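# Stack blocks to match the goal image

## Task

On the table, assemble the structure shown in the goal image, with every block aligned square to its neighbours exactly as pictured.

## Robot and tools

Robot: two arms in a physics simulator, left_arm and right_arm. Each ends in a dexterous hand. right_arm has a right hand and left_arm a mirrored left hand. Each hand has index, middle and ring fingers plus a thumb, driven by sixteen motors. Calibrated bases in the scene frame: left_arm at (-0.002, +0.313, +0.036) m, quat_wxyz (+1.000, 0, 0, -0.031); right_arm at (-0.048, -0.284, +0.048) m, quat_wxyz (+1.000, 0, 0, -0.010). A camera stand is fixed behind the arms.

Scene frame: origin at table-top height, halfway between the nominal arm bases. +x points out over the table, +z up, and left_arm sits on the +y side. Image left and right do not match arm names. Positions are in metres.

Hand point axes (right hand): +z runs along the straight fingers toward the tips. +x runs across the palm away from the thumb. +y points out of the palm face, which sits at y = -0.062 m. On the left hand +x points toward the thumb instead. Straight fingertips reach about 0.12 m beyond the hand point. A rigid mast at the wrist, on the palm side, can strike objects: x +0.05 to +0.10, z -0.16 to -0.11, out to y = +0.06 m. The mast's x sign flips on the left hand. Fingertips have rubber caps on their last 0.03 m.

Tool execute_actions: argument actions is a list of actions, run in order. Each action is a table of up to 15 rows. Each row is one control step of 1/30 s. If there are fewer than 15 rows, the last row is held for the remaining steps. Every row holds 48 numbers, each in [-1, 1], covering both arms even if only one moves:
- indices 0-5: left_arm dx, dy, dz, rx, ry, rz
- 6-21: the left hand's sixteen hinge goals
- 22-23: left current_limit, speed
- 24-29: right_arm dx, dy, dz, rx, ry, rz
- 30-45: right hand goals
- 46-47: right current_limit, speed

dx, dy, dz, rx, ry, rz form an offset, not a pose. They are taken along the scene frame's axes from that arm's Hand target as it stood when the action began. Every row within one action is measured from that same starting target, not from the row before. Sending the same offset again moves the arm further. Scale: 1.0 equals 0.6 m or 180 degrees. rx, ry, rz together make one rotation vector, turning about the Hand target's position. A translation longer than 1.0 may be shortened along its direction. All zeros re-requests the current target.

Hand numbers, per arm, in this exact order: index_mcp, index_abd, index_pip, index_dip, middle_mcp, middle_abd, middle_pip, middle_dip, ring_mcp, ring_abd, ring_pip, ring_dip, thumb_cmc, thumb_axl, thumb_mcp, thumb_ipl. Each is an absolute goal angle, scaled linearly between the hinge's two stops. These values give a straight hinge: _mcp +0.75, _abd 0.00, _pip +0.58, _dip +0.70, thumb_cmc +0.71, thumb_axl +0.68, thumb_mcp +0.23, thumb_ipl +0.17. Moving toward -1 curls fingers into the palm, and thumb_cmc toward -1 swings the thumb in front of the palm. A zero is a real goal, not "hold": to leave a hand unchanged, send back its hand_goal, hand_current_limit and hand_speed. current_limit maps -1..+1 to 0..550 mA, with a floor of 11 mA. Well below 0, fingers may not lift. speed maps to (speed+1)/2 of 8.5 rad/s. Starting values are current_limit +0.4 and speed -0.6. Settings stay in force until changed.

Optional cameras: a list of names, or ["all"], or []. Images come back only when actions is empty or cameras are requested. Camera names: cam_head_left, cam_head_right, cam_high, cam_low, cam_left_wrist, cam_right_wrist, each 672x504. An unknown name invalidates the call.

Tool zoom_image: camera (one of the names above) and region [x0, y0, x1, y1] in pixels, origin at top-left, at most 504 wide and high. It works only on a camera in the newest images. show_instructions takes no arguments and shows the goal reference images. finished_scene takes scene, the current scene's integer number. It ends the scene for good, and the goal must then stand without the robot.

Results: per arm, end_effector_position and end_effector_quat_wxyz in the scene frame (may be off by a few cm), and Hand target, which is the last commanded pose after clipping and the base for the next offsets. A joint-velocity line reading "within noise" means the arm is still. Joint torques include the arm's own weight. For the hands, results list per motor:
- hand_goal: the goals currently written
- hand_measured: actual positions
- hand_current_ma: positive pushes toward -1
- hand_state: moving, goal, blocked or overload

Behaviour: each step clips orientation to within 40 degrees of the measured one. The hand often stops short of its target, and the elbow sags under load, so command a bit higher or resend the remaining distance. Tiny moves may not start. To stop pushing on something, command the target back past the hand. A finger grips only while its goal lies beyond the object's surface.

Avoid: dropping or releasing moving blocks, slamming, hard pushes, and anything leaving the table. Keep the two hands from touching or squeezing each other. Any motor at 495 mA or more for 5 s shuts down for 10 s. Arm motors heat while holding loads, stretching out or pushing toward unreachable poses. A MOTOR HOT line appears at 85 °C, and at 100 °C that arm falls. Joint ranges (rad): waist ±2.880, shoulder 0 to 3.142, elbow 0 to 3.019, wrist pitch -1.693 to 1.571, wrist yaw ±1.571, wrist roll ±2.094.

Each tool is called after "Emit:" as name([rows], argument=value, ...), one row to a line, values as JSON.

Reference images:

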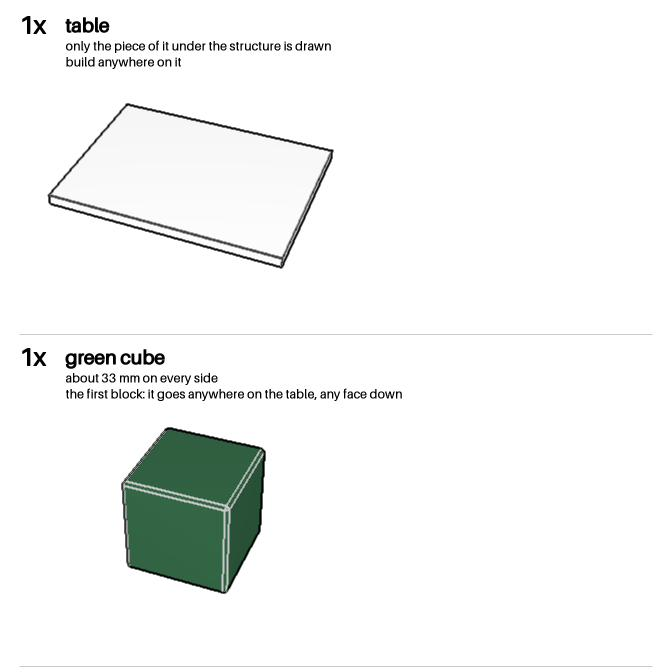

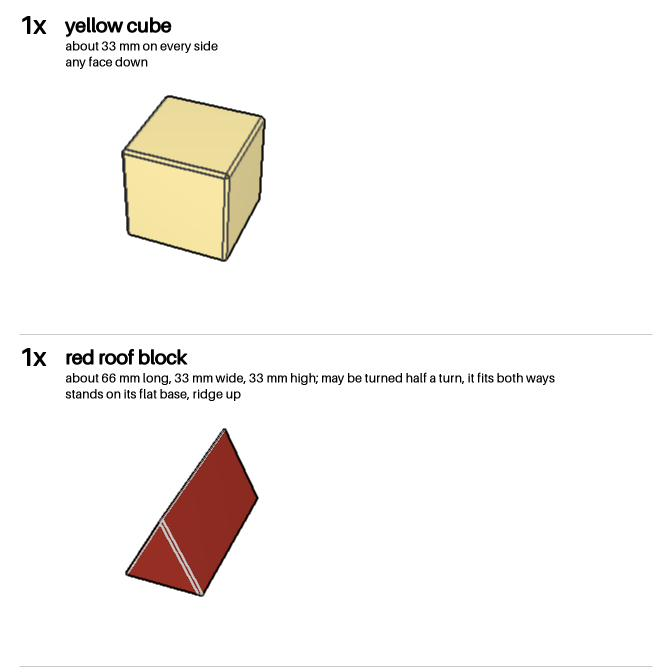

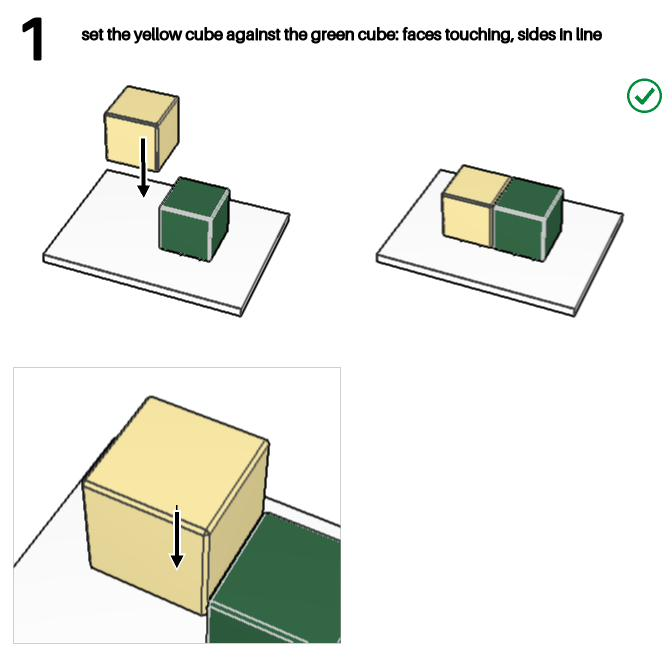

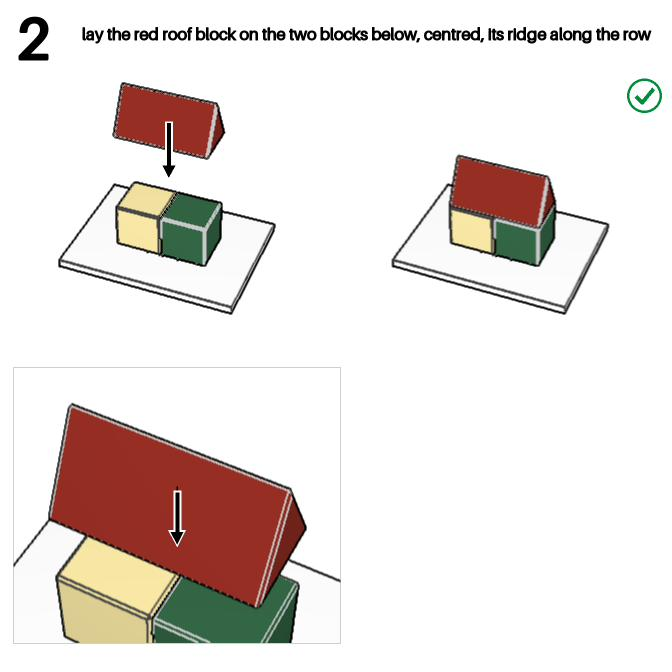

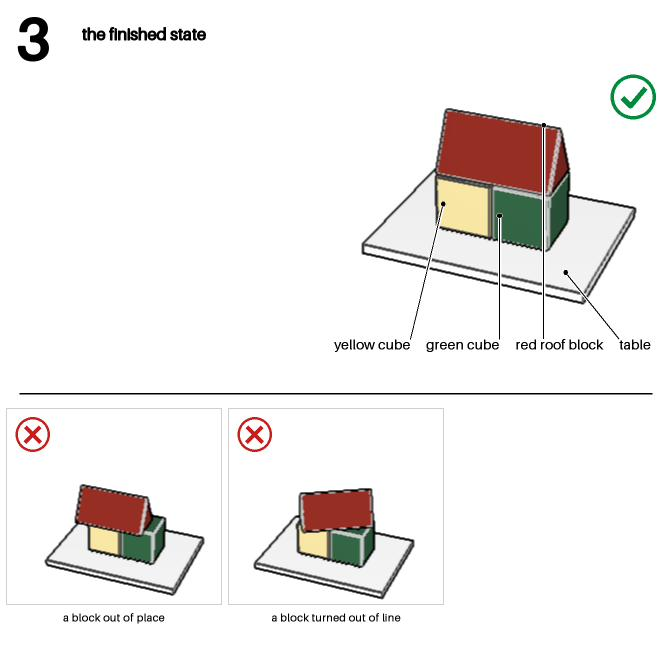

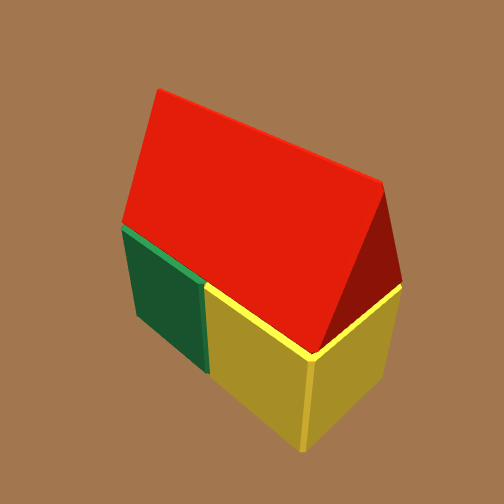

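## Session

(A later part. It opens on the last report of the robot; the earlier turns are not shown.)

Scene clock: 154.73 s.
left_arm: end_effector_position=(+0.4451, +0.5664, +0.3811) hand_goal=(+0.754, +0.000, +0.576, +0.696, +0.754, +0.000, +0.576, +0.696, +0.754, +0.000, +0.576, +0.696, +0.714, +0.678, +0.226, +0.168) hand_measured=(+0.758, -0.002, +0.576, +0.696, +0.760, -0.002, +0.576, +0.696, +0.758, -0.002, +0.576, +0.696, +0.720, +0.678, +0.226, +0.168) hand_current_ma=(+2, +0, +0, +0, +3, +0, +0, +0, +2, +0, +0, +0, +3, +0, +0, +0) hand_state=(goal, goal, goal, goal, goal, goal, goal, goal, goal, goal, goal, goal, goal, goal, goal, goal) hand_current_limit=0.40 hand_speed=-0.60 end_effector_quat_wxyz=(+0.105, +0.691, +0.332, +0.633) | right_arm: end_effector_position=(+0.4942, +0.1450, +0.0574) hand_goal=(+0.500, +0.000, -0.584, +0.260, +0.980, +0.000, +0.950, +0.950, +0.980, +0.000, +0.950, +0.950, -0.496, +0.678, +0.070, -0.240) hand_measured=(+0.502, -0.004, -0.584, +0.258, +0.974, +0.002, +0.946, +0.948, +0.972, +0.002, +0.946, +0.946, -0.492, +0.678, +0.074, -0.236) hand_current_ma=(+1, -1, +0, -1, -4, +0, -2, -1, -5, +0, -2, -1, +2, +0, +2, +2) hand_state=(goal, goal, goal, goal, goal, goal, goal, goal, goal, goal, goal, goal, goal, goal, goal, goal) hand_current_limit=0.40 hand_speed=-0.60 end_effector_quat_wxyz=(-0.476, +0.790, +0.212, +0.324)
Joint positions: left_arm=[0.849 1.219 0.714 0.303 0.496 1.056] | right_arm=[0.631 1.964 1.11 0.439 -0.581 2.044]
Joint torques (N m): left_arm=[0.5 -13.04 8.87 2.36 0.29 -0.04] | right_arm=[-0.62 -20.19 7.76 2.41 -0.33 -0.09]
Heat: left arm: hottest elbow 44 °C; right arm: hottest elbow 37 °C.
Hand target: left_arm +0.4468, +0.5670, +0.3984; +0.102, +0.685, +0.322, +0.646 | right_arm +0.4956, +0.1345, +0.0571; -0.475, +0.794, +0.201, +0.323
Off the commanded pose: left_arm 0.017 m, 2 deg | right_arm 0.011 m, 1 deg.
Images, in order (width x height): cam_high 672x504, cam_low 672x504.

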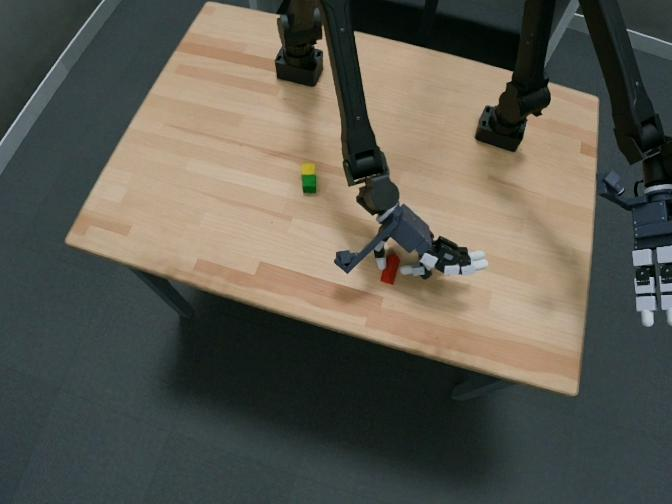

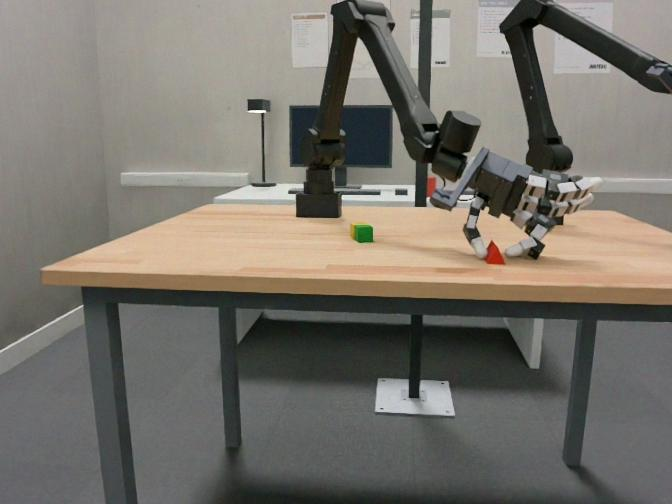

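Emit:
execute_actions([
  [[0,0,0,0,0,0,0.754,0,0.576,0.696,0.754,0,0.576,0.696,0.754,0,0.576,0.696,0.714,0.678,0.226,0.168,0.4,-0.6,0.004,-0.002,0,0,0,-0.028,0.53,0,-0.59,0.26,0.98,0,0.95,0.95,0.98,0,0.95,0.95,-0.497,0.677,0.095,-0.225,0.4,-0.6]],
  [[0,0,0,0,0,0,0.754,0,0.576,0.696,0.754,0,0.576,0.696,0.754,0,0.576,0.696,0.714,0.678,0.226,0.168,0.4,-0.6,0,0,0,0,0,0,0.46,0,-0.575,0.26,0.98,0,0.95,0.95,0.98,0,0.95,0.95,-0.497,0.677,0.06,-0.245,0.4,-0.6]],
], cameras=["cam_high","cam_low"])

Emit:
zoom_image(camera="cam_high", region=[350, 225, 440, 315])

Emit:
zoom_image(camera="cam_low", region=[450, 200, 540, 290])

Scene clock: 157.50 s.
left_arm: end_effector_position=(+0.4451, +0.5664, +0.3811) hand_goal=(+0.754, +0.000, +0.576, +0.696, +0.754, +0.000, +0.576, +0.696, +0.754, +0.000, +0.576, +0.696, +0.714, +0.678, +0.226, +0.168) hand_measured=(+0.758, -0.002, +0.576, +0.696, +0.760, -0.002, +0.576, +0.696, +0.758, -0.002, +0.576, +0.696, +0.720, +0.678, +0.226, +0.168) hand_current_ma=(+2, +0, +0, +0, +3, +0, +0, +0, +2, +0, +0, +0, +3, +0, +0, +0) hand_state=(goal, goal, goal, goal, goal, goal, goal, goal, goal, goal, goal, goal, goal, goal, goal, goal) hand_current_limit=0.40 hand_speed=-0.60 end_effector_quat_wxyz=(+0.105, +0.691, +0.332, +0.633) | right_arm: end_effector_position=(+0.5030, +0.1336, +0.0579) hand_goal=(+0.460, +0.000, -0.574, +0.260, +0.980, +0.000, +0.950, +0.950, +0.980, +0.000, +0.950, +0.950, -0.496, +0.678, +0.060, -0.244) hand_measured=(+0.474, -0.004, -0.574, +0.258, +0.974, +0.002, +0.946, +0.948, +0.972, +0.002, +0.946, +0.946, -0.492, +0.678, +0.062, -0.242) hand_current_ma=(+11, -1, +0, -1, -4, +0, -2, -1, -5, +0, -2, -1, +2, +0, +1, +1) hand_state=(goal, goal, goal, goal, goal, goal, goal, goal, goal, goal, goal, goal, goal, goal, goal, goal) hand_current_limit=0.40 hand_speed=-0.60 end_effector_quat_wxyz=(-0.458, +0.801, +0.170, +0.346)
Joint positions: left_arm=[0.849 1.219 0.714 0.303 0.496 1.056] | right_arm=[0.631 1.959 1.102 0.461 -0.488 2.093]
Joint torques (N m): left_arm=[0.56 -12.98 8.85 2.36 0.29 -0.04] | right_arm=[0.56 -19.43 7.73 2.84 -0.11 -0.06]
Heat: left arm: hottest elbow 44 °C; right arm: hottest elbow 37 °C.
Hand target: left_arm +0.4468, +0.5670, +0.3984; +0.102, +0.685, +0.322, +0.646 | right_arm +0.4981, +0.1334, +0.0571; -0.460, +0.802, +0.166, +0.344
Off the commanded pose: left_arm 0.017 m, 2 deg | right_arm 0.005 m, 0 deg.
joint sent to its limit (right arm) — joint 6 (wrist roll), upper limit. The joint targets still meet the commanded pose.
Images, in order (width x height): cam_high 672x504, cam_low 672x504.

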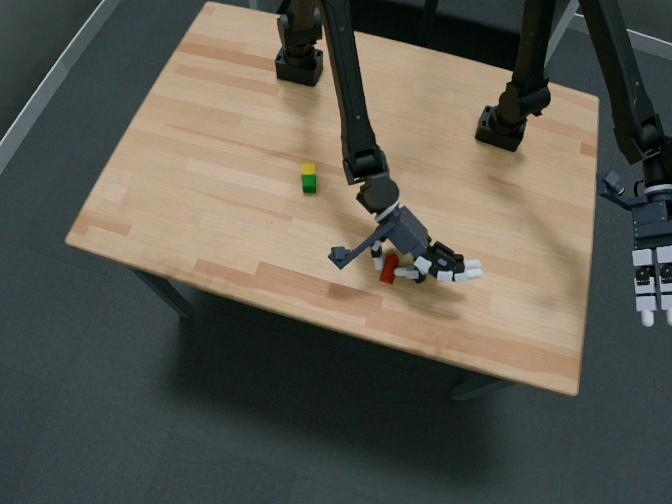

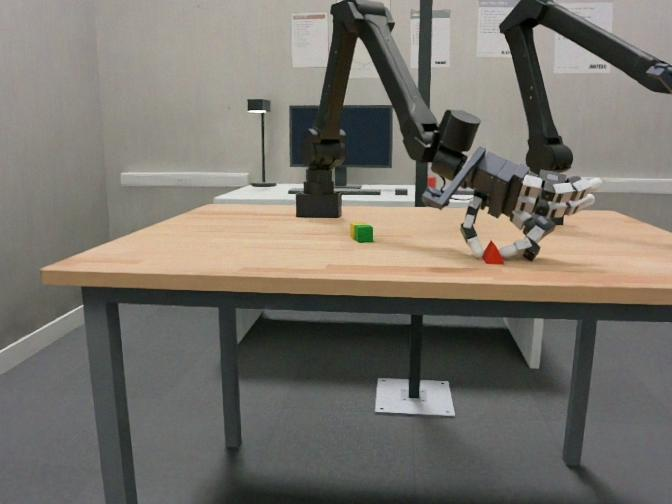

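Scaled by 5.600 from the camera's 672x504 image, which has a finer 960x720 frame.

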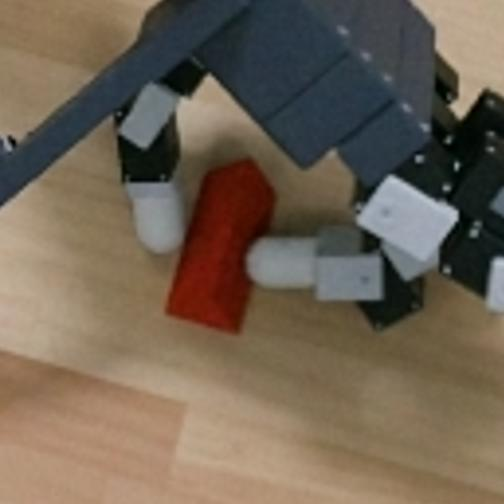

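Scaled by 5.600 from the camera's 672x504 image, which has a finer 960x720 frame.

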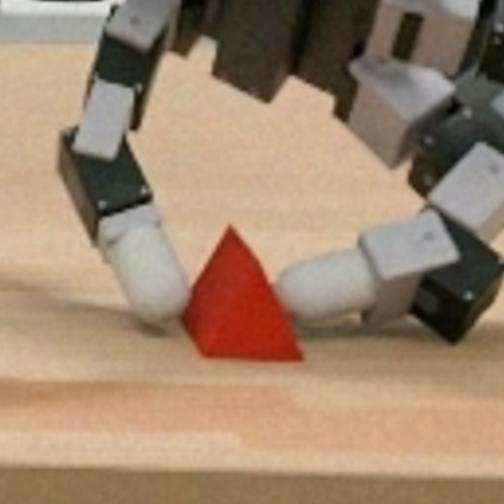

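Emit:
execute_actions([
  [[0,0,0,0,0,0,0.754,0,0.576,0.696,0.754,0,0.576,0.696,0.754,0,0.576,0.696,0.714,0.678,0.226,0.168,0.4,-0.6,0.002,0.013,0,0,0,0,0.53,0,-0.59,0.26,0.98,0,0.95,0.95,0.98,0,0.95,0.95,-0.497,0.677,0.08,-0.235,0.4,-0.6]],
  [[0,0,0,0,0,0,0.754,0,0.576,0.696,0.754,0,0.576,0.696,0.754,0,0.576,0.696,0.714,0.678,0.226,0.168,0.4,-0.6,0,0,0,0,0,0,0.50,0,-0.58,0.26,0.98,0,0.95,0.95,0.98,0,0.95,0.95,-0.497,0.677,0.065,-0.24,0.4,-0.6]],
], cameras=["cam_high","cam_low"])

Emit:
zoom_image(camera="cam_high", region=[350, 225, 440, 315])

Emit:
zoom_image(camera="cam_low", region=[450, 200, 540, 290])

Scene clock: 159.63 s.
left_arm: end_effector_position=(+0.4451, +0.5664, +0.3811) hand_goal=(+0.754, +0.000, +0.576, +0.696, +0.754, +0.000, +0.576, +0.696, +0.754, +0.000, +0.576, +0.696, +0.714, +0.678, +0.226, +0.168) hand_measured=(+0.758, -0.002, +0.576, +0.696, +0.760, -0.002, +0.576, +0.696, +0.758, -0.002, +0.576, +0.696, +0.720, +0.678, +0.226, +0.168) hand_current_ma=(+2, +0, +0, +0, +3, +0, +0, +0, +2, +0, +0, +0, +3, +0, +0, +0) hand_state=(goal, goal, goal, goal, goal, goal, goal, goal, goal, goal, goal, goal, goal, goal, goal, goal) hand_current_limit=0.40 hand_speed=-0.60 end_effector_quat_wxyz=(+0.105, +0.691, +0.332, +0.633) | right_arm: end_effector_position=(+0.5042, +0.1323, +0.0578) hand_goal=(+0.500, +0.000, -0.580, +0.260, +0.980, +0.000, +0.950, +0.950, +0.980, +0.000, +0.950, +0.950, -0.496, +0.678, +0.066, -0.240) hand_measured=(+0.506, -0.002, -0.582, +0.258, +0.974, +0.002, +0.946, +0.948, +0.972, +0.002, +0.946, +0.946, -0.492, +0.678, +0.068, -0.238) hand_current_ma=(+3, -1, +0, -1, -4, +0, -2, -1, -5, +0, -2, -1, +2, +0, +1, +1) hand_state=(goal, goal, goal, goal, goal, goal, goal, goal, goal, goal, goal, goal, goal, goal, goal, goal) hand_current_limit=0.40 hand_speed=-0.60 end_effector_quat_wxyz=(-0.456, +0.802, +0.167, +0.348)
Joint positions: left_arm=[0.849 1.219 0.714 0.303 0.496 1.056] | right_arm=[0.631 1.959 1.102 0.461 -0.478 2.094]
Joint torques (N m): left_arm=[0.62 -13.04 8.88 2.36 0.28 -0.04] | right_arm=[1.44 -18.73 9.37 2.65 -0.13 -0.09]
Heat: left arm: hottest elbow 44 °C; right arm: hottest elbow 37 °C.
Hand target: left_arm +0.4468, +0.5670, +0.3984; +0.102, +0.685, +0.322, +0.646 | right_arm +0.4993, +0.1412, +0.0571; -0.460, +0.802, +0.166, +0.344
Off the commanded pose: left_arm 0.017 m, 2 deg | right_arm 0.010 m, 1 deg.
joint sent to its limit (right arm) — joint 6 (wrist roll), upper limit. The joint targets still meet the commanded pose.
Images, in order (width x height): cam_high 672x504, cam_low 672x504.

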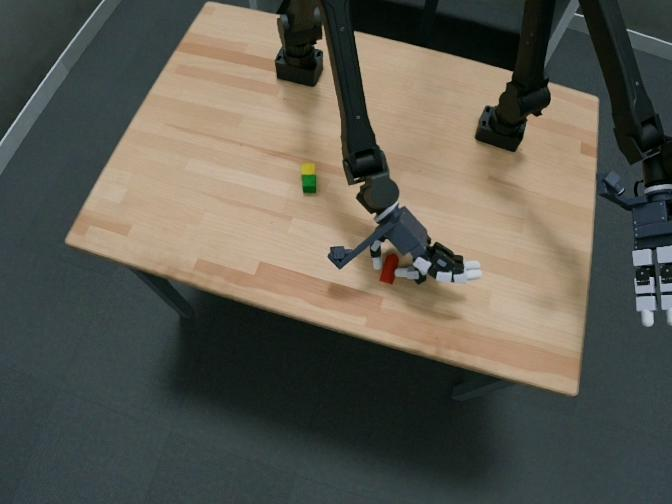

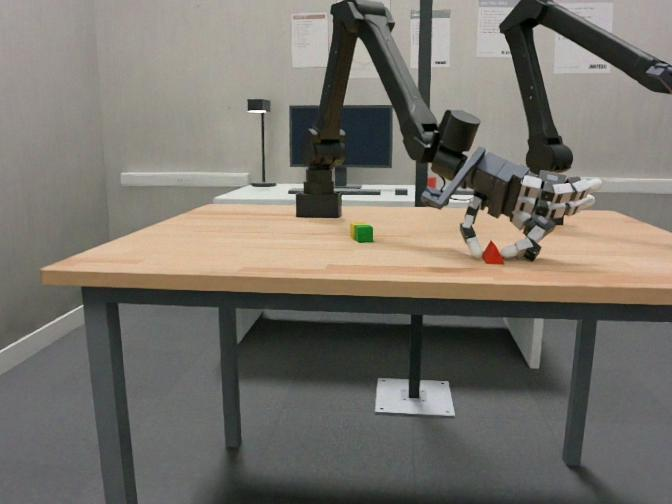

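Scaled by 5.600 from the camera's 672x504 image, which has a finer 960x720 frame.

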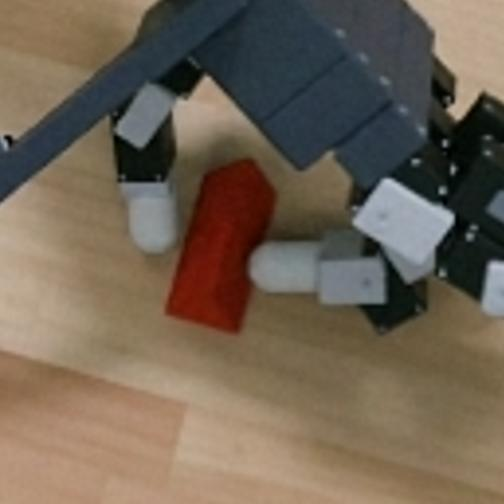

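Scaled by 5.600 from the camera's 672x504 image, which has a finer 960x720 frame.

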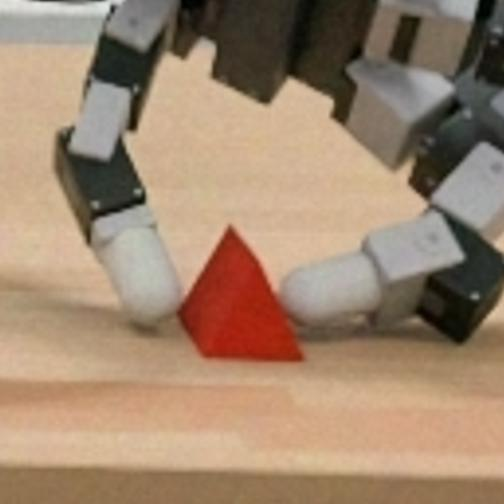

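Emit:
execute_actions([
  [[0,0,0,0,0,0,0.754,0,0.576,0.696,0.754,0,0.576,0.696,0.754,0,0.576,0.696,0.714,0.678,0.226,0.168,0.4,-0.6,-0.004,0.007,0,0,0,0,0.53,0,-0.58,0.26,0.98,0,0.95,0.95,0.98,0,0.95,0.95,-0.497,0.677,0.07,-0.24,0.4,-0.6]],
])

Scene clock: 160.73 s.
left_arm: end_effector_position=(+0.4451, +0.5664, +0.3811) hand_goal=(+0.754, +0.000, +0.576, +0.696, +0.754, +0.000, +0.576, +0.696, +0.754, +0.000, +0.576, +0.696, +0.714, +0.678, +0.226, +0.168) hand_measured=(+0.758, -0.002, +0.576, +0.696, +0.760, -0.002, +0.576, +0.696, +0.758, -0.002, +0.576, +0.696, +0.720, +0.678, +0.226, +0.168) hand_current_ma=(+2, +0, +0, +0, +3, +0, +0, +0, +2, +0, +0, +0, +3, +0, +0, +0) hand_state=(goal, goal, goal, goal, goal, goal, goal, goal, goal, goal, goal, goal, goal, goal, goal, goal) hand_current_limit=0.40 hand_speed=-0.60 end_effector_quat_wxyz=(+0.105, +0.691, +0.332, +0.633) | right_arm: end_effector_position=(+0.5032, +0.1338, +0.0577) hand_goal=(+0.530, +0.000, -0.580, +0.260, +0.980, +0.000, +0.950, +0.950, +0.980, +0.000, +0.950, +0.950, -0.496, +0.678, +0.070, -0.240) hand_measured=(+0.522, -0.002, -0.582, +0.258, +0.974, +0.002, +0.946, +0.948, +0.972, +0.002, +0.946, +0.946, -0.492, +0.678, +0.068, -0.238) hand_current_ma=(-5, -1, +0, -1, -4, +0, -2, -1, -5, +0, -2, -1, +2, +0, -1, +1) hand_state=(goal, goal, goal, goal, goal, goal, goal, goal, goal, goal, goal, goal, goal, goal, goal, goal) hand_current_limit=0.40 hand_speed=-0.60 end_effector_quat_wxyz=(-0.454, +0.803, +0.167, +0.349)
Joint positions: left_arm=[0.849 1.219 0.714 0.303 0.496 1.056] | right_arm=[0.636 1.959 1.102 0.461 -0.47 2.094]
Joint torques (N m): left_arm=[0.62 -13.04 8.87 2.35 0.29 -0.04] | right_arm=[1.26 -19.08 9.54 2.5 -0.17 -0.09]
Heat: left arm: hottest elbow 44 °C; right arm: hottest elbow 36 °C.
Hand target: left_arm +0.4468, +0.5670, +0.3984; +0.102, +0.685, +0.322, +0.646 | right_arm +0.4970, +0.1454, +0.0571; -0.460, +0.802, +0.166, +0.344
Off the commanded pose: left_arm 0.017 m, 2 deg | right_arm 0.013 m, 1 deg.
joint sent to its limit (right arm) — joint 6 (wrist roll), upper limit. The joint targets still meet the commanded pose.

Emit:
execute_actions([
  [[0,0,0,0,0,0,0.754,0,0.576,0.696,0.754,0,0.576,0.696,0.754,0,0.576,0.696,0.714,0.678,0.226,0.168,0.4,-0.6,0,0.004,0,0,0,0,0.50,0,-0.58,0.26,0.98,0,0.95,0.95,0.98,0,0.95,0.95,-0.497,0.677,0.04,-0.255,0.4,-0.6]],
  [[0,0,0,0,0,0,0.754,0,0.576,0.696,0.754,0,0.576,0.696,0.754,0,0.576,0.696,0.714,0.678,0.226,0.168,0.4,-0.6,0,0,0,0,0,0,0.47,0,-0.575,0.26,0.98,0,0.95,0.95,0.98,0,0.95,0.95,-0.497,0.677,0.02,-0.265,0.4,-0.6]],
], cameras=["cam_high","cam_low"])

Emit:
zoom_image(camera="cam_high", region=[350, 225, 440, 315])

Emit:
zoom_image(camera="cam_low", region=[450, 200, 540, 290])

Scene clock: 162.90 s.
left_arm: end_effector_position=(+0.4451, +0.5664, +0.3811) hand_goal=(+0.754, +0.000, +0.576, +0.696, +0.754, +0.000, +0.576, +0.696, +0.754, +0.000, +0.576, +0.696, +0.714, +0.678, +0.226, +0.168) hand_measured=(+0.758, -0.002, +0.576, +0.696, +0.760, -0.002, +0.576, +0.696, +0.758, -0.002, +0.576, +0.696, +0.720, +0.678, +0.226, +0.168) hand_current_ma=(+2, +0, +0, +0, +3, +0, +0, +0, +2, +0, +0, +0, +3, +0, +0, +0) hand_state=(goal, goal, goal, goal, goal, goal, goal, goal, goal, goal, goal, goal, goal, goal, goal, goal) hand_current_limit=0.40 hand_speed=-0.60 end_effector_quat_wxyz=(+0.105, +0.691, +0.332, +0.633) | right_arm: end_effector_position=(+0.5013, +0.1365, +0.0577) hand_goal=(+0.470, +0.000, -0.574, +0.260, +0.980, +0.000, +0.950, +0.950, +0.980, +0.000, +0.950, +0.950, -0.496, +0.678, +0.020, -0.264) hand_measured=(+0.482, -0.008, -0.574, +0.258, +0.974, +0.002, +0.946, +0.948, +0.972, +0.002, +0.946, +0.946, -0.492, +0.678, +0.024, -0.260) hand_current_ma=(+10, -3, +0, -1, -4, +0, -2, -1, -5, +0, -2, -1, +2, +0, +2, +2) hand_state=(goal, goal, goal, goal, goal, goal, goal, goal, goal, goal, goal, goal, goal, goal, goal, goal) hand_current_limit=0.40 hand_speed=-0.60 end_effector_quat_wxyz=(-0.454, +0.803, +0.168, +0.349)
Joint positions: left_arm=[0.849 1.219 0.714 0.303 0.496 1.056] | right_arm=[0.642 1.959 1.102 0.461 -0.466 2.094]
Joint torques (N m): left_arm=[0.56 -13.04 8.85 2.35 0.29 -0.04] | right_arm=[1.32 -18.84 9.96 2.51 -0.19 -0.08]
Heat: left arm: hottest elbow 44 °C; right arm: hottest elbow 36 °C.
Hand target: left_arm +0.4468, +0.5670, +0.3984; +0.102, +0.685, +0.322, +0.646 | right_arm +0.4969, +0.1478, +0.0571; -0.460, +0.802, +0.166, +0.344
Off the commanded pose: left_arm 0.017 m, 2 deg | right_arm 0.012 m, 1 deg.
joint sent to its limit (right arm) — joint 6 (wrist roll), upper limit. The joint targets still meet the commanded pose.
Images, in order (width x height): cam_high 672x504, cam_low 672x504.

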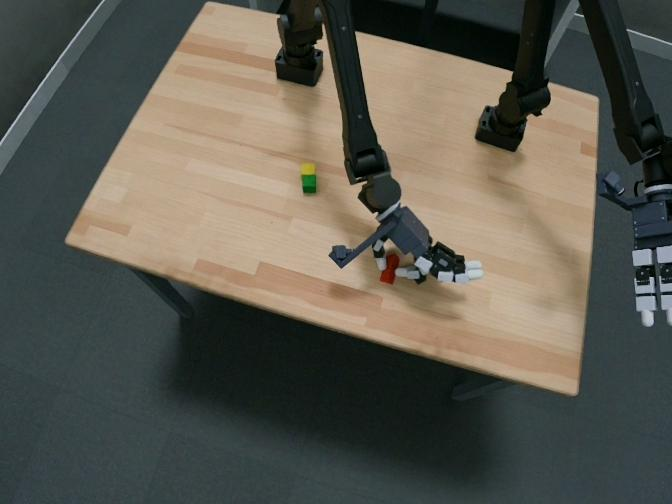

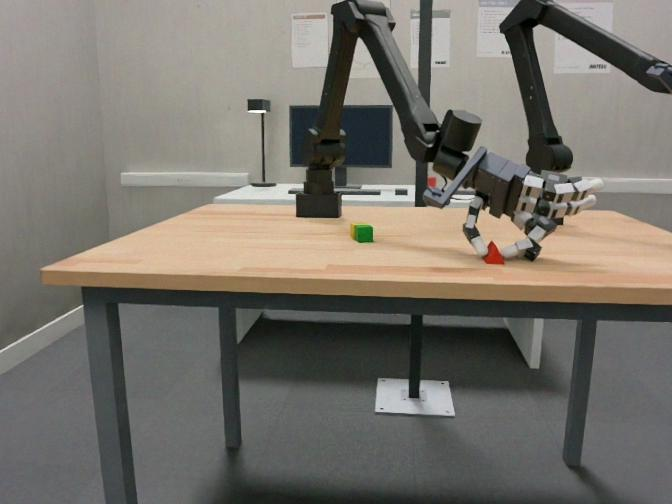

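Scaled by 5.600 from the camera's 672x504 image, which has a finer 960x720 frame.

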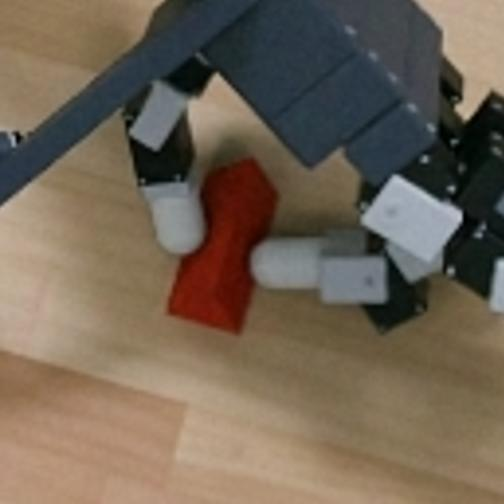

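Scaled by 5.600 from the camera's 672x504 image, which has a finer 960x720 frame.

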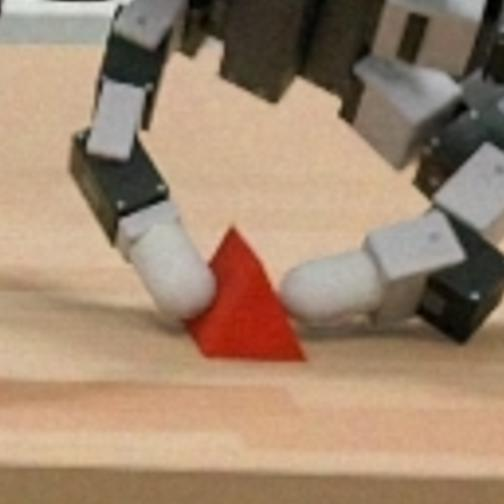

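Emit:
execute_actions([
  [[0,0,0,0,0,0,0.754,0,0.576,0.696,0.754,0,0.576,0.696,0.754,0,0.576,0.696,0.714,0.678,0.226,0.168,0.4,-0.6,0,0,0,0,0,0,0.41,0,-0.575,0.26,0.98,0,0.95,0.95,0.98,0,0.95,0.95,-0.497,0.677,0.0,-0.27,0.4,-0.6]],
  [[0,0,0,0,0,0,0.754,0,0.576,0.696,0.754,0,0.576,0.696,0.754,0,0.576,0.696,0.714,0.678,0.226,0.168,0.4,-0.6,0,0,0,0,0,0,0.36,0,-0.575,0.26,0.98,0,0.95,0.95,0.98,0,0.95,0.95,-0.497,0.677,-0.02,-0.28,0.4,-0.6]],
], cameras=["cam_high","cam_low"])

Emit:
zoom_image(camera="cam_high", region=[350, 225, 440, 315])

Emit:
zoom_image(camera="cam_low", region=[450, 200, 540, 290])

Scene clock: 165.13 s.
left_arm: end_effector_position=(+0.4451, +0.5664, +0.3811) hand_goal=(+0.754, +0.000, +0.576, +0.696, +0.754, +0.000, +0.576, +0.696, +0.754, +0.000, +0.576, +0.696, +0.714, +0.678, +0.226, +0.168) hand_measured=(+0.758, -0.002, +0.576, +0.696, +0.760, -0.002, +0.576, +0.696, +0.758, -0.002, +0.576, +0.696, +0.720, +0.678, +0.226, +0.168) hand_current_ma=(+2, +0, +0, +0, +3, +0, +0, +0, +2, +0, +0, +0, +3, +0, +0, +0) hand_state=(goal, goal, goal, goal, goal, goal, goal, goal, goal, goal, goal, goal, goal, goal, goal, goal) hand_current_limit=0.40 hand_speed=-0.60 end_effector_quat_wxyz=(+0.105, +0.691, +0.332, +0.633) | right_arm: end_effector_position=(+0.5011, +0.1367, +0.0577) hand_goal=(+0.360, +0.000, -0.574, +0.260, +0.980, +0.000, +0.950, +0.950, +0.980, +0.000, +0.950, +0.950, -0.496, +0.678, -0.020, -0.280) hand_measured=(+0.452, -0.010, -0.560, +0.264, +0.974, +0.002, +0.946, +0.948, +0.972, +0.002, +0.946, +0.946, -0.492, +0.680, +0.018, -0.262) hand_current_ma=(+240, -6, +11, +1, -4, +0, -2, -1, -5, +0, -2, -1, +2, +0, +85, +29) hand_state=(blocked, goal, goal, goal, goal, goal, goal, goal, goal, goal, goal, goal, goal, goal, blocked, goal) hand_current_limit=0.40 hand_speed=-0.60 end_effector_quat_wxyz=(-0.454, +0.803, +0.168, +0.349)
Joint positions: left_arm=[0.849 1.219 0.714 0.303 0.496 1.056] | right_arm=[0.642 1.959 1.102 0.461 -0.466 2.094]
Joint torques (N m): left_arm=[0.56 -13.04 8.87 2.36 0.29 -0.03] | right_arm=[1.85 -18.61 9.89 2.54 -0.18 -0.09]
Heat: left arm: hottest elbow 44 °C; right arm: hottest elbow 36 °C.
Hand target: left_arm +0.4468, +0.5670, +0.3984; +0.102, +0.685, +0.322, +0.646 | right_arm +0.4970, +0.1477, +0.0571; -0.460, +0.802, +0.166, +0.344
Off the commanded pose: left_arm 0.017 m, 2 deg | right_arm 0.012 m, 1 deg.
joint sent to its limit (right arm) — joint 6 (wrist roll), upper limit. The joint targets still meet the commanded pose.
Images, in order (width x height): cam_high 672x504, cam_low 672x504.

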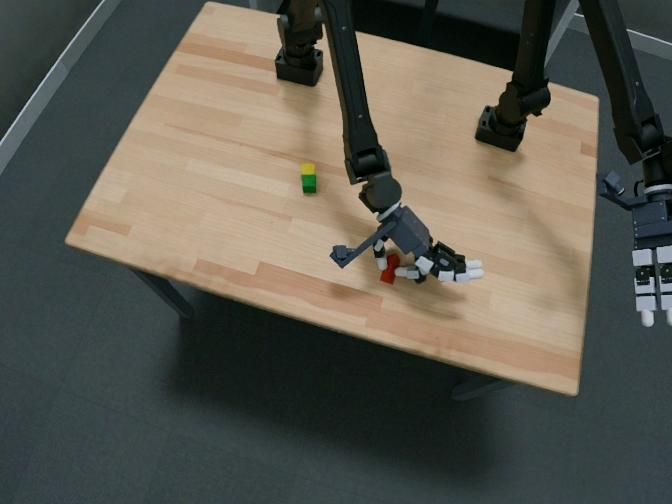

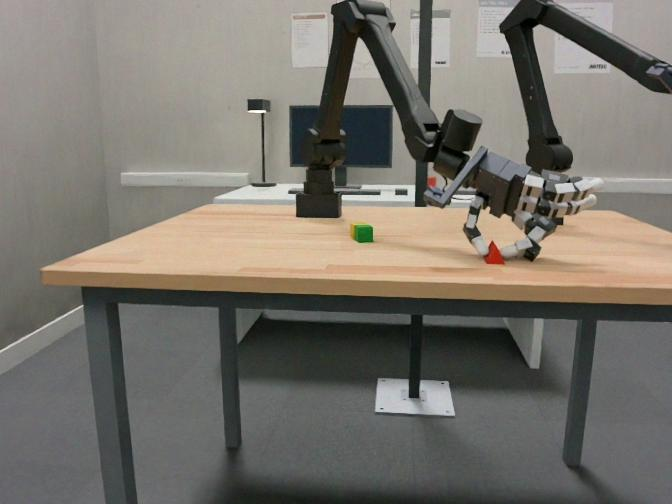

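Scaled by 5.600 from the camera's 672x504 image, which has a finer 960x720 frame.

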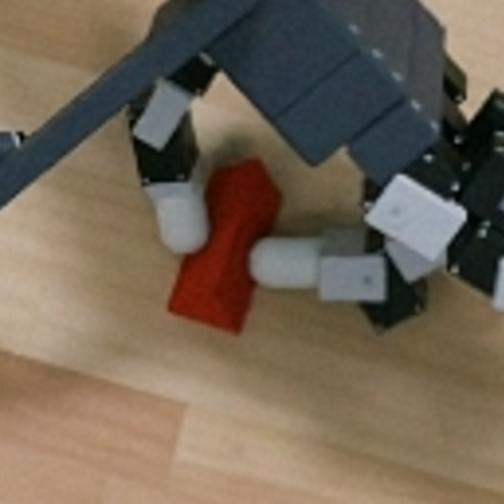

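Scaled by 5.600 from the camera's 672x504 image, which has a finer 960x720 frame.

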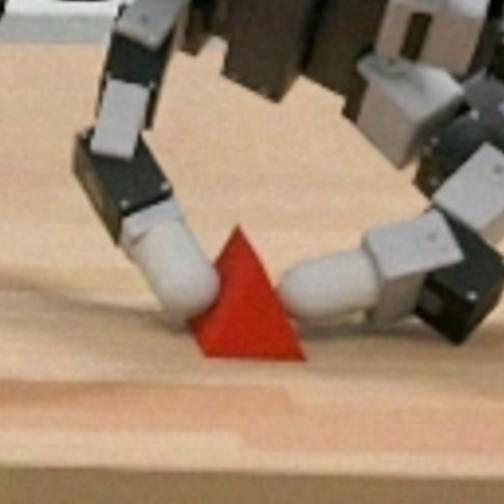

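Emit:
execute_actions([
  [[0,0,0,0,0,0,0.754,0,0.576,0.696,0.754,0,0.576,0.696,0.754,0,0.576,0.696,0.714,0.678,0.226,0.168,0.4,-0.6,0.0,-0.005,0.02,0,0,0,0.36,0,-0.575,0.26,0.98,0,0.95,0.95,0.98,0,0.95,0.95,-0.497,0.677,-0.02,-0.28,0.4,-0.6]],
  [[0,0,0,0,0,0,0.754,0,0.576,0.696,0.754,0,0.576,0.696,0.754,0,0.576,0.696,0.714,0.678,0.226,0.168,0.4,-0.6,0,0,0.02,0,0,0,0.36,0,-0.575,0.26,0.98,0,0.95,0.95,0.98,0,0.95,0.95,-0.497,0.677,-0.02,-0.28,0.4,-0.6]],
], cameras=["cam_high","cam_low"])

Emit:
zoom_image(camera="cam_high", region=[350, 225, 440, 315])

Emit:
zoom_image(camera="cam_low", region=[450, 190, 540, 280])

Scene clock: 167.33 s.
left_arm: end_effector_position=(+0.4451, +0.5664, +0.3811) hand_goal=(+0.754, +0.000, +0.576, +0.696, +0.754, +0.000, +0.576, +0.696, +0.754, +0.000, +0.576, +0.696, +0.714, +0.678, +0.226, +0.168) hand_measured=(+0.758, -0.002, +0.576, +0.696, +0.760, -0.002, +0.576, +0.696, +0.758, -0.002, +0.576, +0.696, +0.720, +0.678, +0.226, +0.168) hand_current_ma=(+2, +0, +0, +0, +3, +0, +0, +0, +2, +0, +0, +0, +3, +0, +0, +0) hand_state=(goal, goal, goal, goal, goal, goal, goal, goal, goal, goal, goal, goal, goal, goal, goal, goal) hand_current_limit=0.40 hand_speed=-0.60 end_effector_quat_wxyz=(+0.105, +0.691, +0.332, +0.633) | right_arm: end_effector_position=(+0.4974, +0.1341, +0.0655) hand_goal=(+0.360, +0.000, -0.574, +0.260, +0.980, +0.000, +0.950, +0.950, +0.980, +0.000, +0.950, +0.950, -0.496, +0.678, -0.020, -0.280) hand_measured=(+0.448, -0.002, -0.552, +0.268, +0.974, +0.002, +0.946, +0.948, +0.972, +0.002, +0.946, +0.946, -0.492, +0.680, +0.018, -0.262) hand_current_ma=(+220, -1, +24, +4, -4, +0, -2, -1, -5, +0, -2, -1, +2, +1, +85, +29) hand_state=(blocked, goal, blocked, goal, goal, goal, goal, goal, goal, goal, goal, goal, goal, goal, blocked, goal) hand_current_limit=0.40 hand_speed=-0.60 end_effector_quat_wxyz=(-0.450, +0.808, +0.166, +0.341)
Joint positions: left_arm=[0.849 1.219 0.714 0.303 0.496 1.056] | right_arm=[0.642 1.932 1.102 0.413 -0.466 2.095]
Joint torques (N m): left_arm=[0.56 -12.98 8.88 2.36 0.29 -0.04] | right_arm=[0.67 -20.95 10.28 2.3 -0.34 -0.11]
Heat: left arm: hottest elbow 44 °C; right arm: hottest elbow 36 °C.
Hand target: left_arm +0.4468, +0.5670, +0.3984; +0.102, +0.685, +0.322, +0.646 | right_arm +0.4970, +0.1447, +0.0812; -0.460, +0.802, +0.166, +0.344
Off the commanded pose: left_arm 0.017 m, 2 deg | right_arm 0.019 m, 1 deg.
joint sent to its limit (right arm) — joint 6 (wrist roll), upper limit. The joint targets still meet the commanded pose.
Images, in order (width x height): cam_high 672x504, cam_low 672x504.

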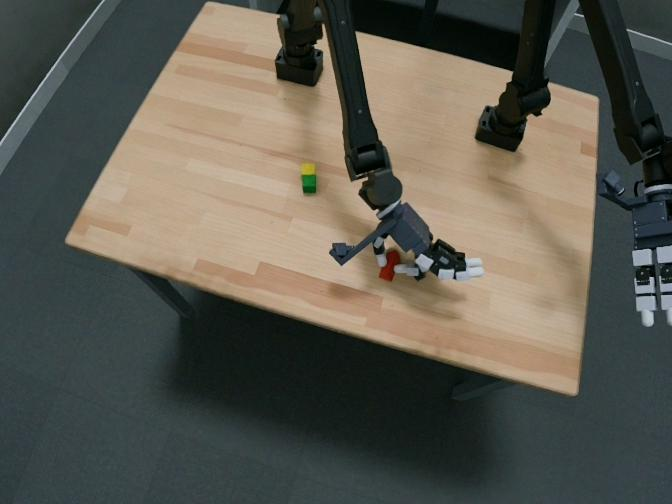

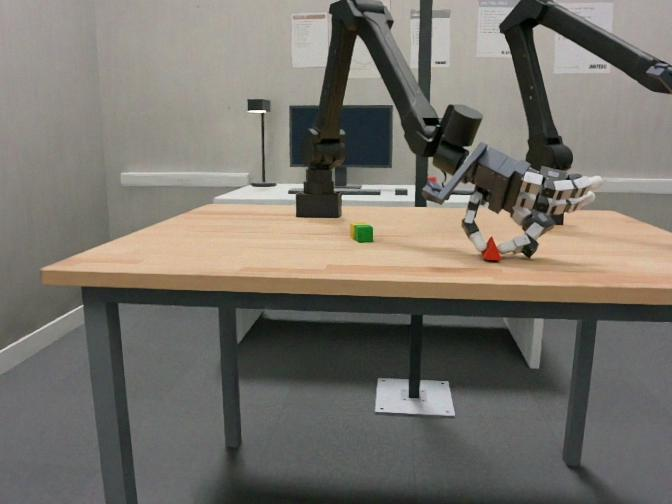

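Scaled by 5.600 from the camera's 672x504 image, which has a finer 960x720 frame.

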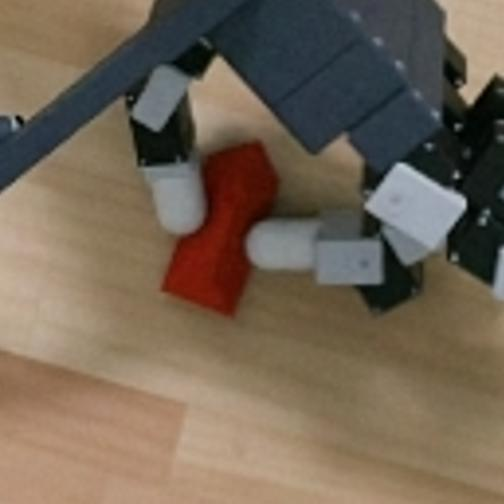

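Scaled by 5.600 from the camera's 672x504 image, which has a finer 960x720 frame.

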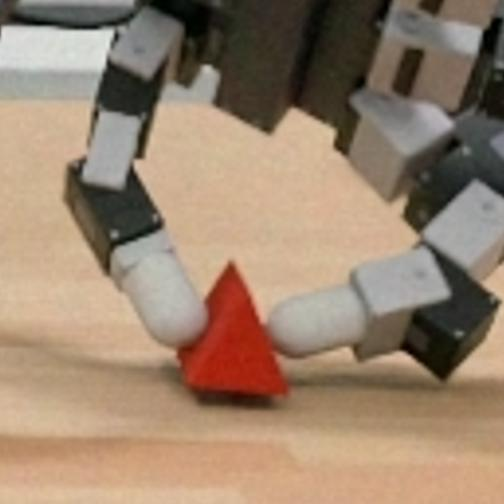

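Emit:
execute_actions([
  [[0,0,0,0,0,0,0.754,0,0.576,0.696,0.754,0,0.576,0.696,0.754,0,0.576,0.696,0.714,0.678,0.226,0.168,0.4,-0.6,0.0,0,0.04,0,0,0,0.36,0,-0.575,0.26,0.98,0,0.95,0.95,0.98,0,0.95,0.95,-0.497,0.677,-0.02,-0.28,0.4,-0.6]],
  [[0,0,0,0,0,0,0.754,0,0.576,0.696,0.754,0,0.576,0.696,0.754,0,0.576,0.696,0.714,0.678,0.226,0.168,0.4,-0.6,0,0,0.05,0,0,0,0.36,0,-0.575,0.26,0.98,0,0.95,0.95,0.98,0,0.95,0.95,-0.497,0.677,-0.02,-0.28,0.4,-0.6]],
  [[0,0,0,0,0,0,0.754,0,0.576,0.696,0.754,0,0.576,0.696,0.754,0,0.576,0.696,0.714,0.678,0.226,0.168,0.4,-0.6,0,0,0.04,0,0,0,0.36,0,-0.575,0.26,0.98,0,0.95,0.95,0.98,0,0.95,0.95,-0.497,0.677,-0.02,-0.28,0.4,-0.6]],
], cameras=["cam_high","cam_low","cam_right_wrist"])

Emit:
zoom_image(camera="cam_low", region=[450, 160, 540, 250])

Scene clock: 170.53 s.
left_arm: end_effector_position=(+0.4451, +0.5664, +0.3811) hand_goal=(+0.754, +0.000, +0.576, +0.696, +0.754, +0.000, +0.576, +0.696, +0.754, +0.000, +0.576, +0.696, +0.714, +0.678, +0.226, +0.168) hand_measured=(+0.758, -0.002, +0.576, +0.696, +0.760, -0.002, +0.576, +0.696, +0.758, -0.002, +0.576, +0.696, +0.720, +0.678, +0.226, +0.168) hand_current_ma=(+2, +0, +0, +0, +3, +0, +0, +0, +2, +0, +0, +0, +3, +0, +0, +0) hand_state=(goal, goal, goal, goal, goal, goal, goal, goal, goal, goal, goal, goal, goal, goal, goal, goal) hand_current_limit=0.40 hand_speed=-0.60 end_effector_quat_wxyz=(+0.105, +0.691, +0.332, +0.633) | right_arm: end_effector_position=(+0.4884, +0.1278, +0.1314) hand_goal=(+0.360, +0.000, -0.574, +0.260, +0.980, +0.000, +0.950, +0.950, +0.980, +0.000, +0.950, +0.950, -0.496, +0.678, -0.020, -0.280) hand_measured=(+0.446, -0.002, -0.552, +0.268, +0.974, +0.002, +0.946, +0.948, +0.972, +0.002, +0.946, +0.946, -0.492, +0.680, +0.018, -0.262) hand_current_ma=(+219, -1, +24, +5, -4, +0, -2, -1, -5, +0, -2, -1, +2, +1, +85, +29) hand_state=(blocked, goal, blocked, goal, goal, goal, goal, goal, goal, goal, goal, goal, goal, goal, blocked, goal) hand_current_limit=0.40 hand_speed=-0.60 end_effector_quat_wxyz=(-0.447, +0.815, +0.164, +0.331)
Joint positions: left_arm=[0.849 1.219 0.714 0.303 0.496 1.056] | right_arm=[0.642 1.788 1.122 0.224 -0.466 2.095]
Joint torques (N m): left_arm=[0.56 -13.04 8.87 2.36 0.29 -0.03] | right_arm=[1.38 -19.14 14.26 2.28 -0.37 -0.07]
Heat: left arm: hottest elbow 44 °C; right arm: hottest shoulder 36 °C.
Hand target: left_arm +0.4468, +0.5670, +0.3984; +0.102, +0.685, +0.322, +0.646 | right_arm +0.4970, +0.1447, +0.1590; -0.460, +0.802, +0.166, +0.344
Off the commanded pose: left_arm 0.017 m, 2 deg | right_arm 0.034 m, 3 deg.
joint sent to its limit (right arm) — joint 6 (wrist roll), upper limit. The joint targets still meet the commanded pose.
camera_calibration:
cam_right_wrist: T_world_to_cam=[[-0.233685, -0.368164, -0.899914, 0.307174], [-0.893133, -0.284557, 0.34834, 0.378783], [-0.384324, 0.885145, -0.262323, 0.237449], [0, 0, 0, 1]] pos_world=[0.501343, 0.010699, 0.206774]
Images, in order (width x height): cam_high 672x504, cam_low 672x504, cam_right_wrist 672x504.

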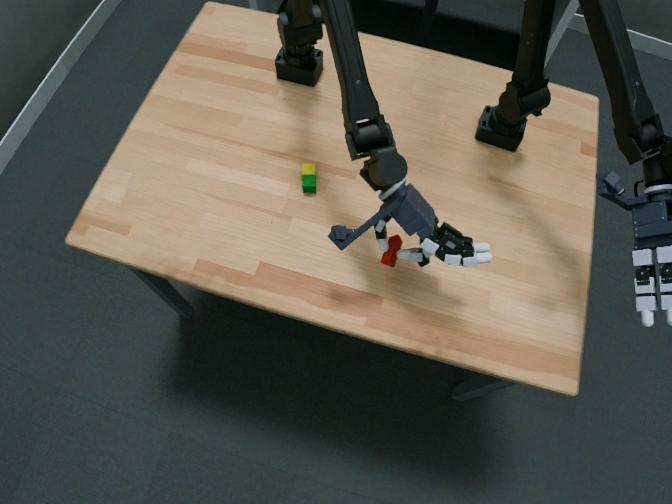

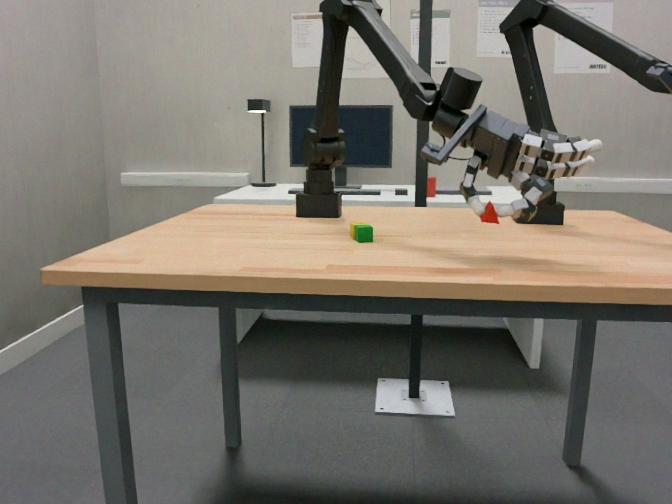

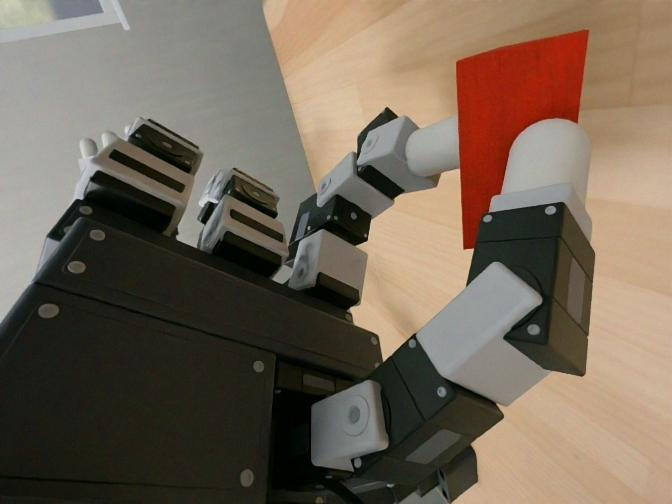

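Scaled by 5.600 from the camera's 672x504 image, which has a finer 960x720 frame.

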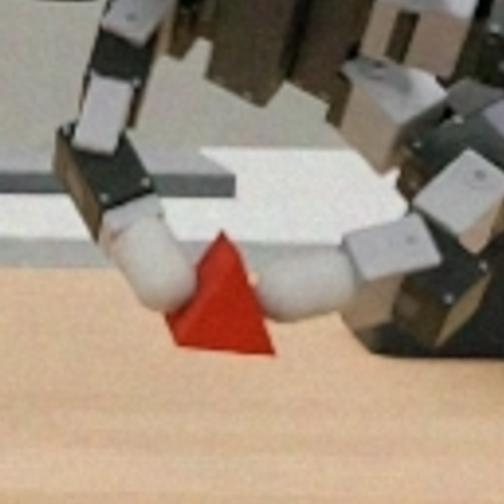

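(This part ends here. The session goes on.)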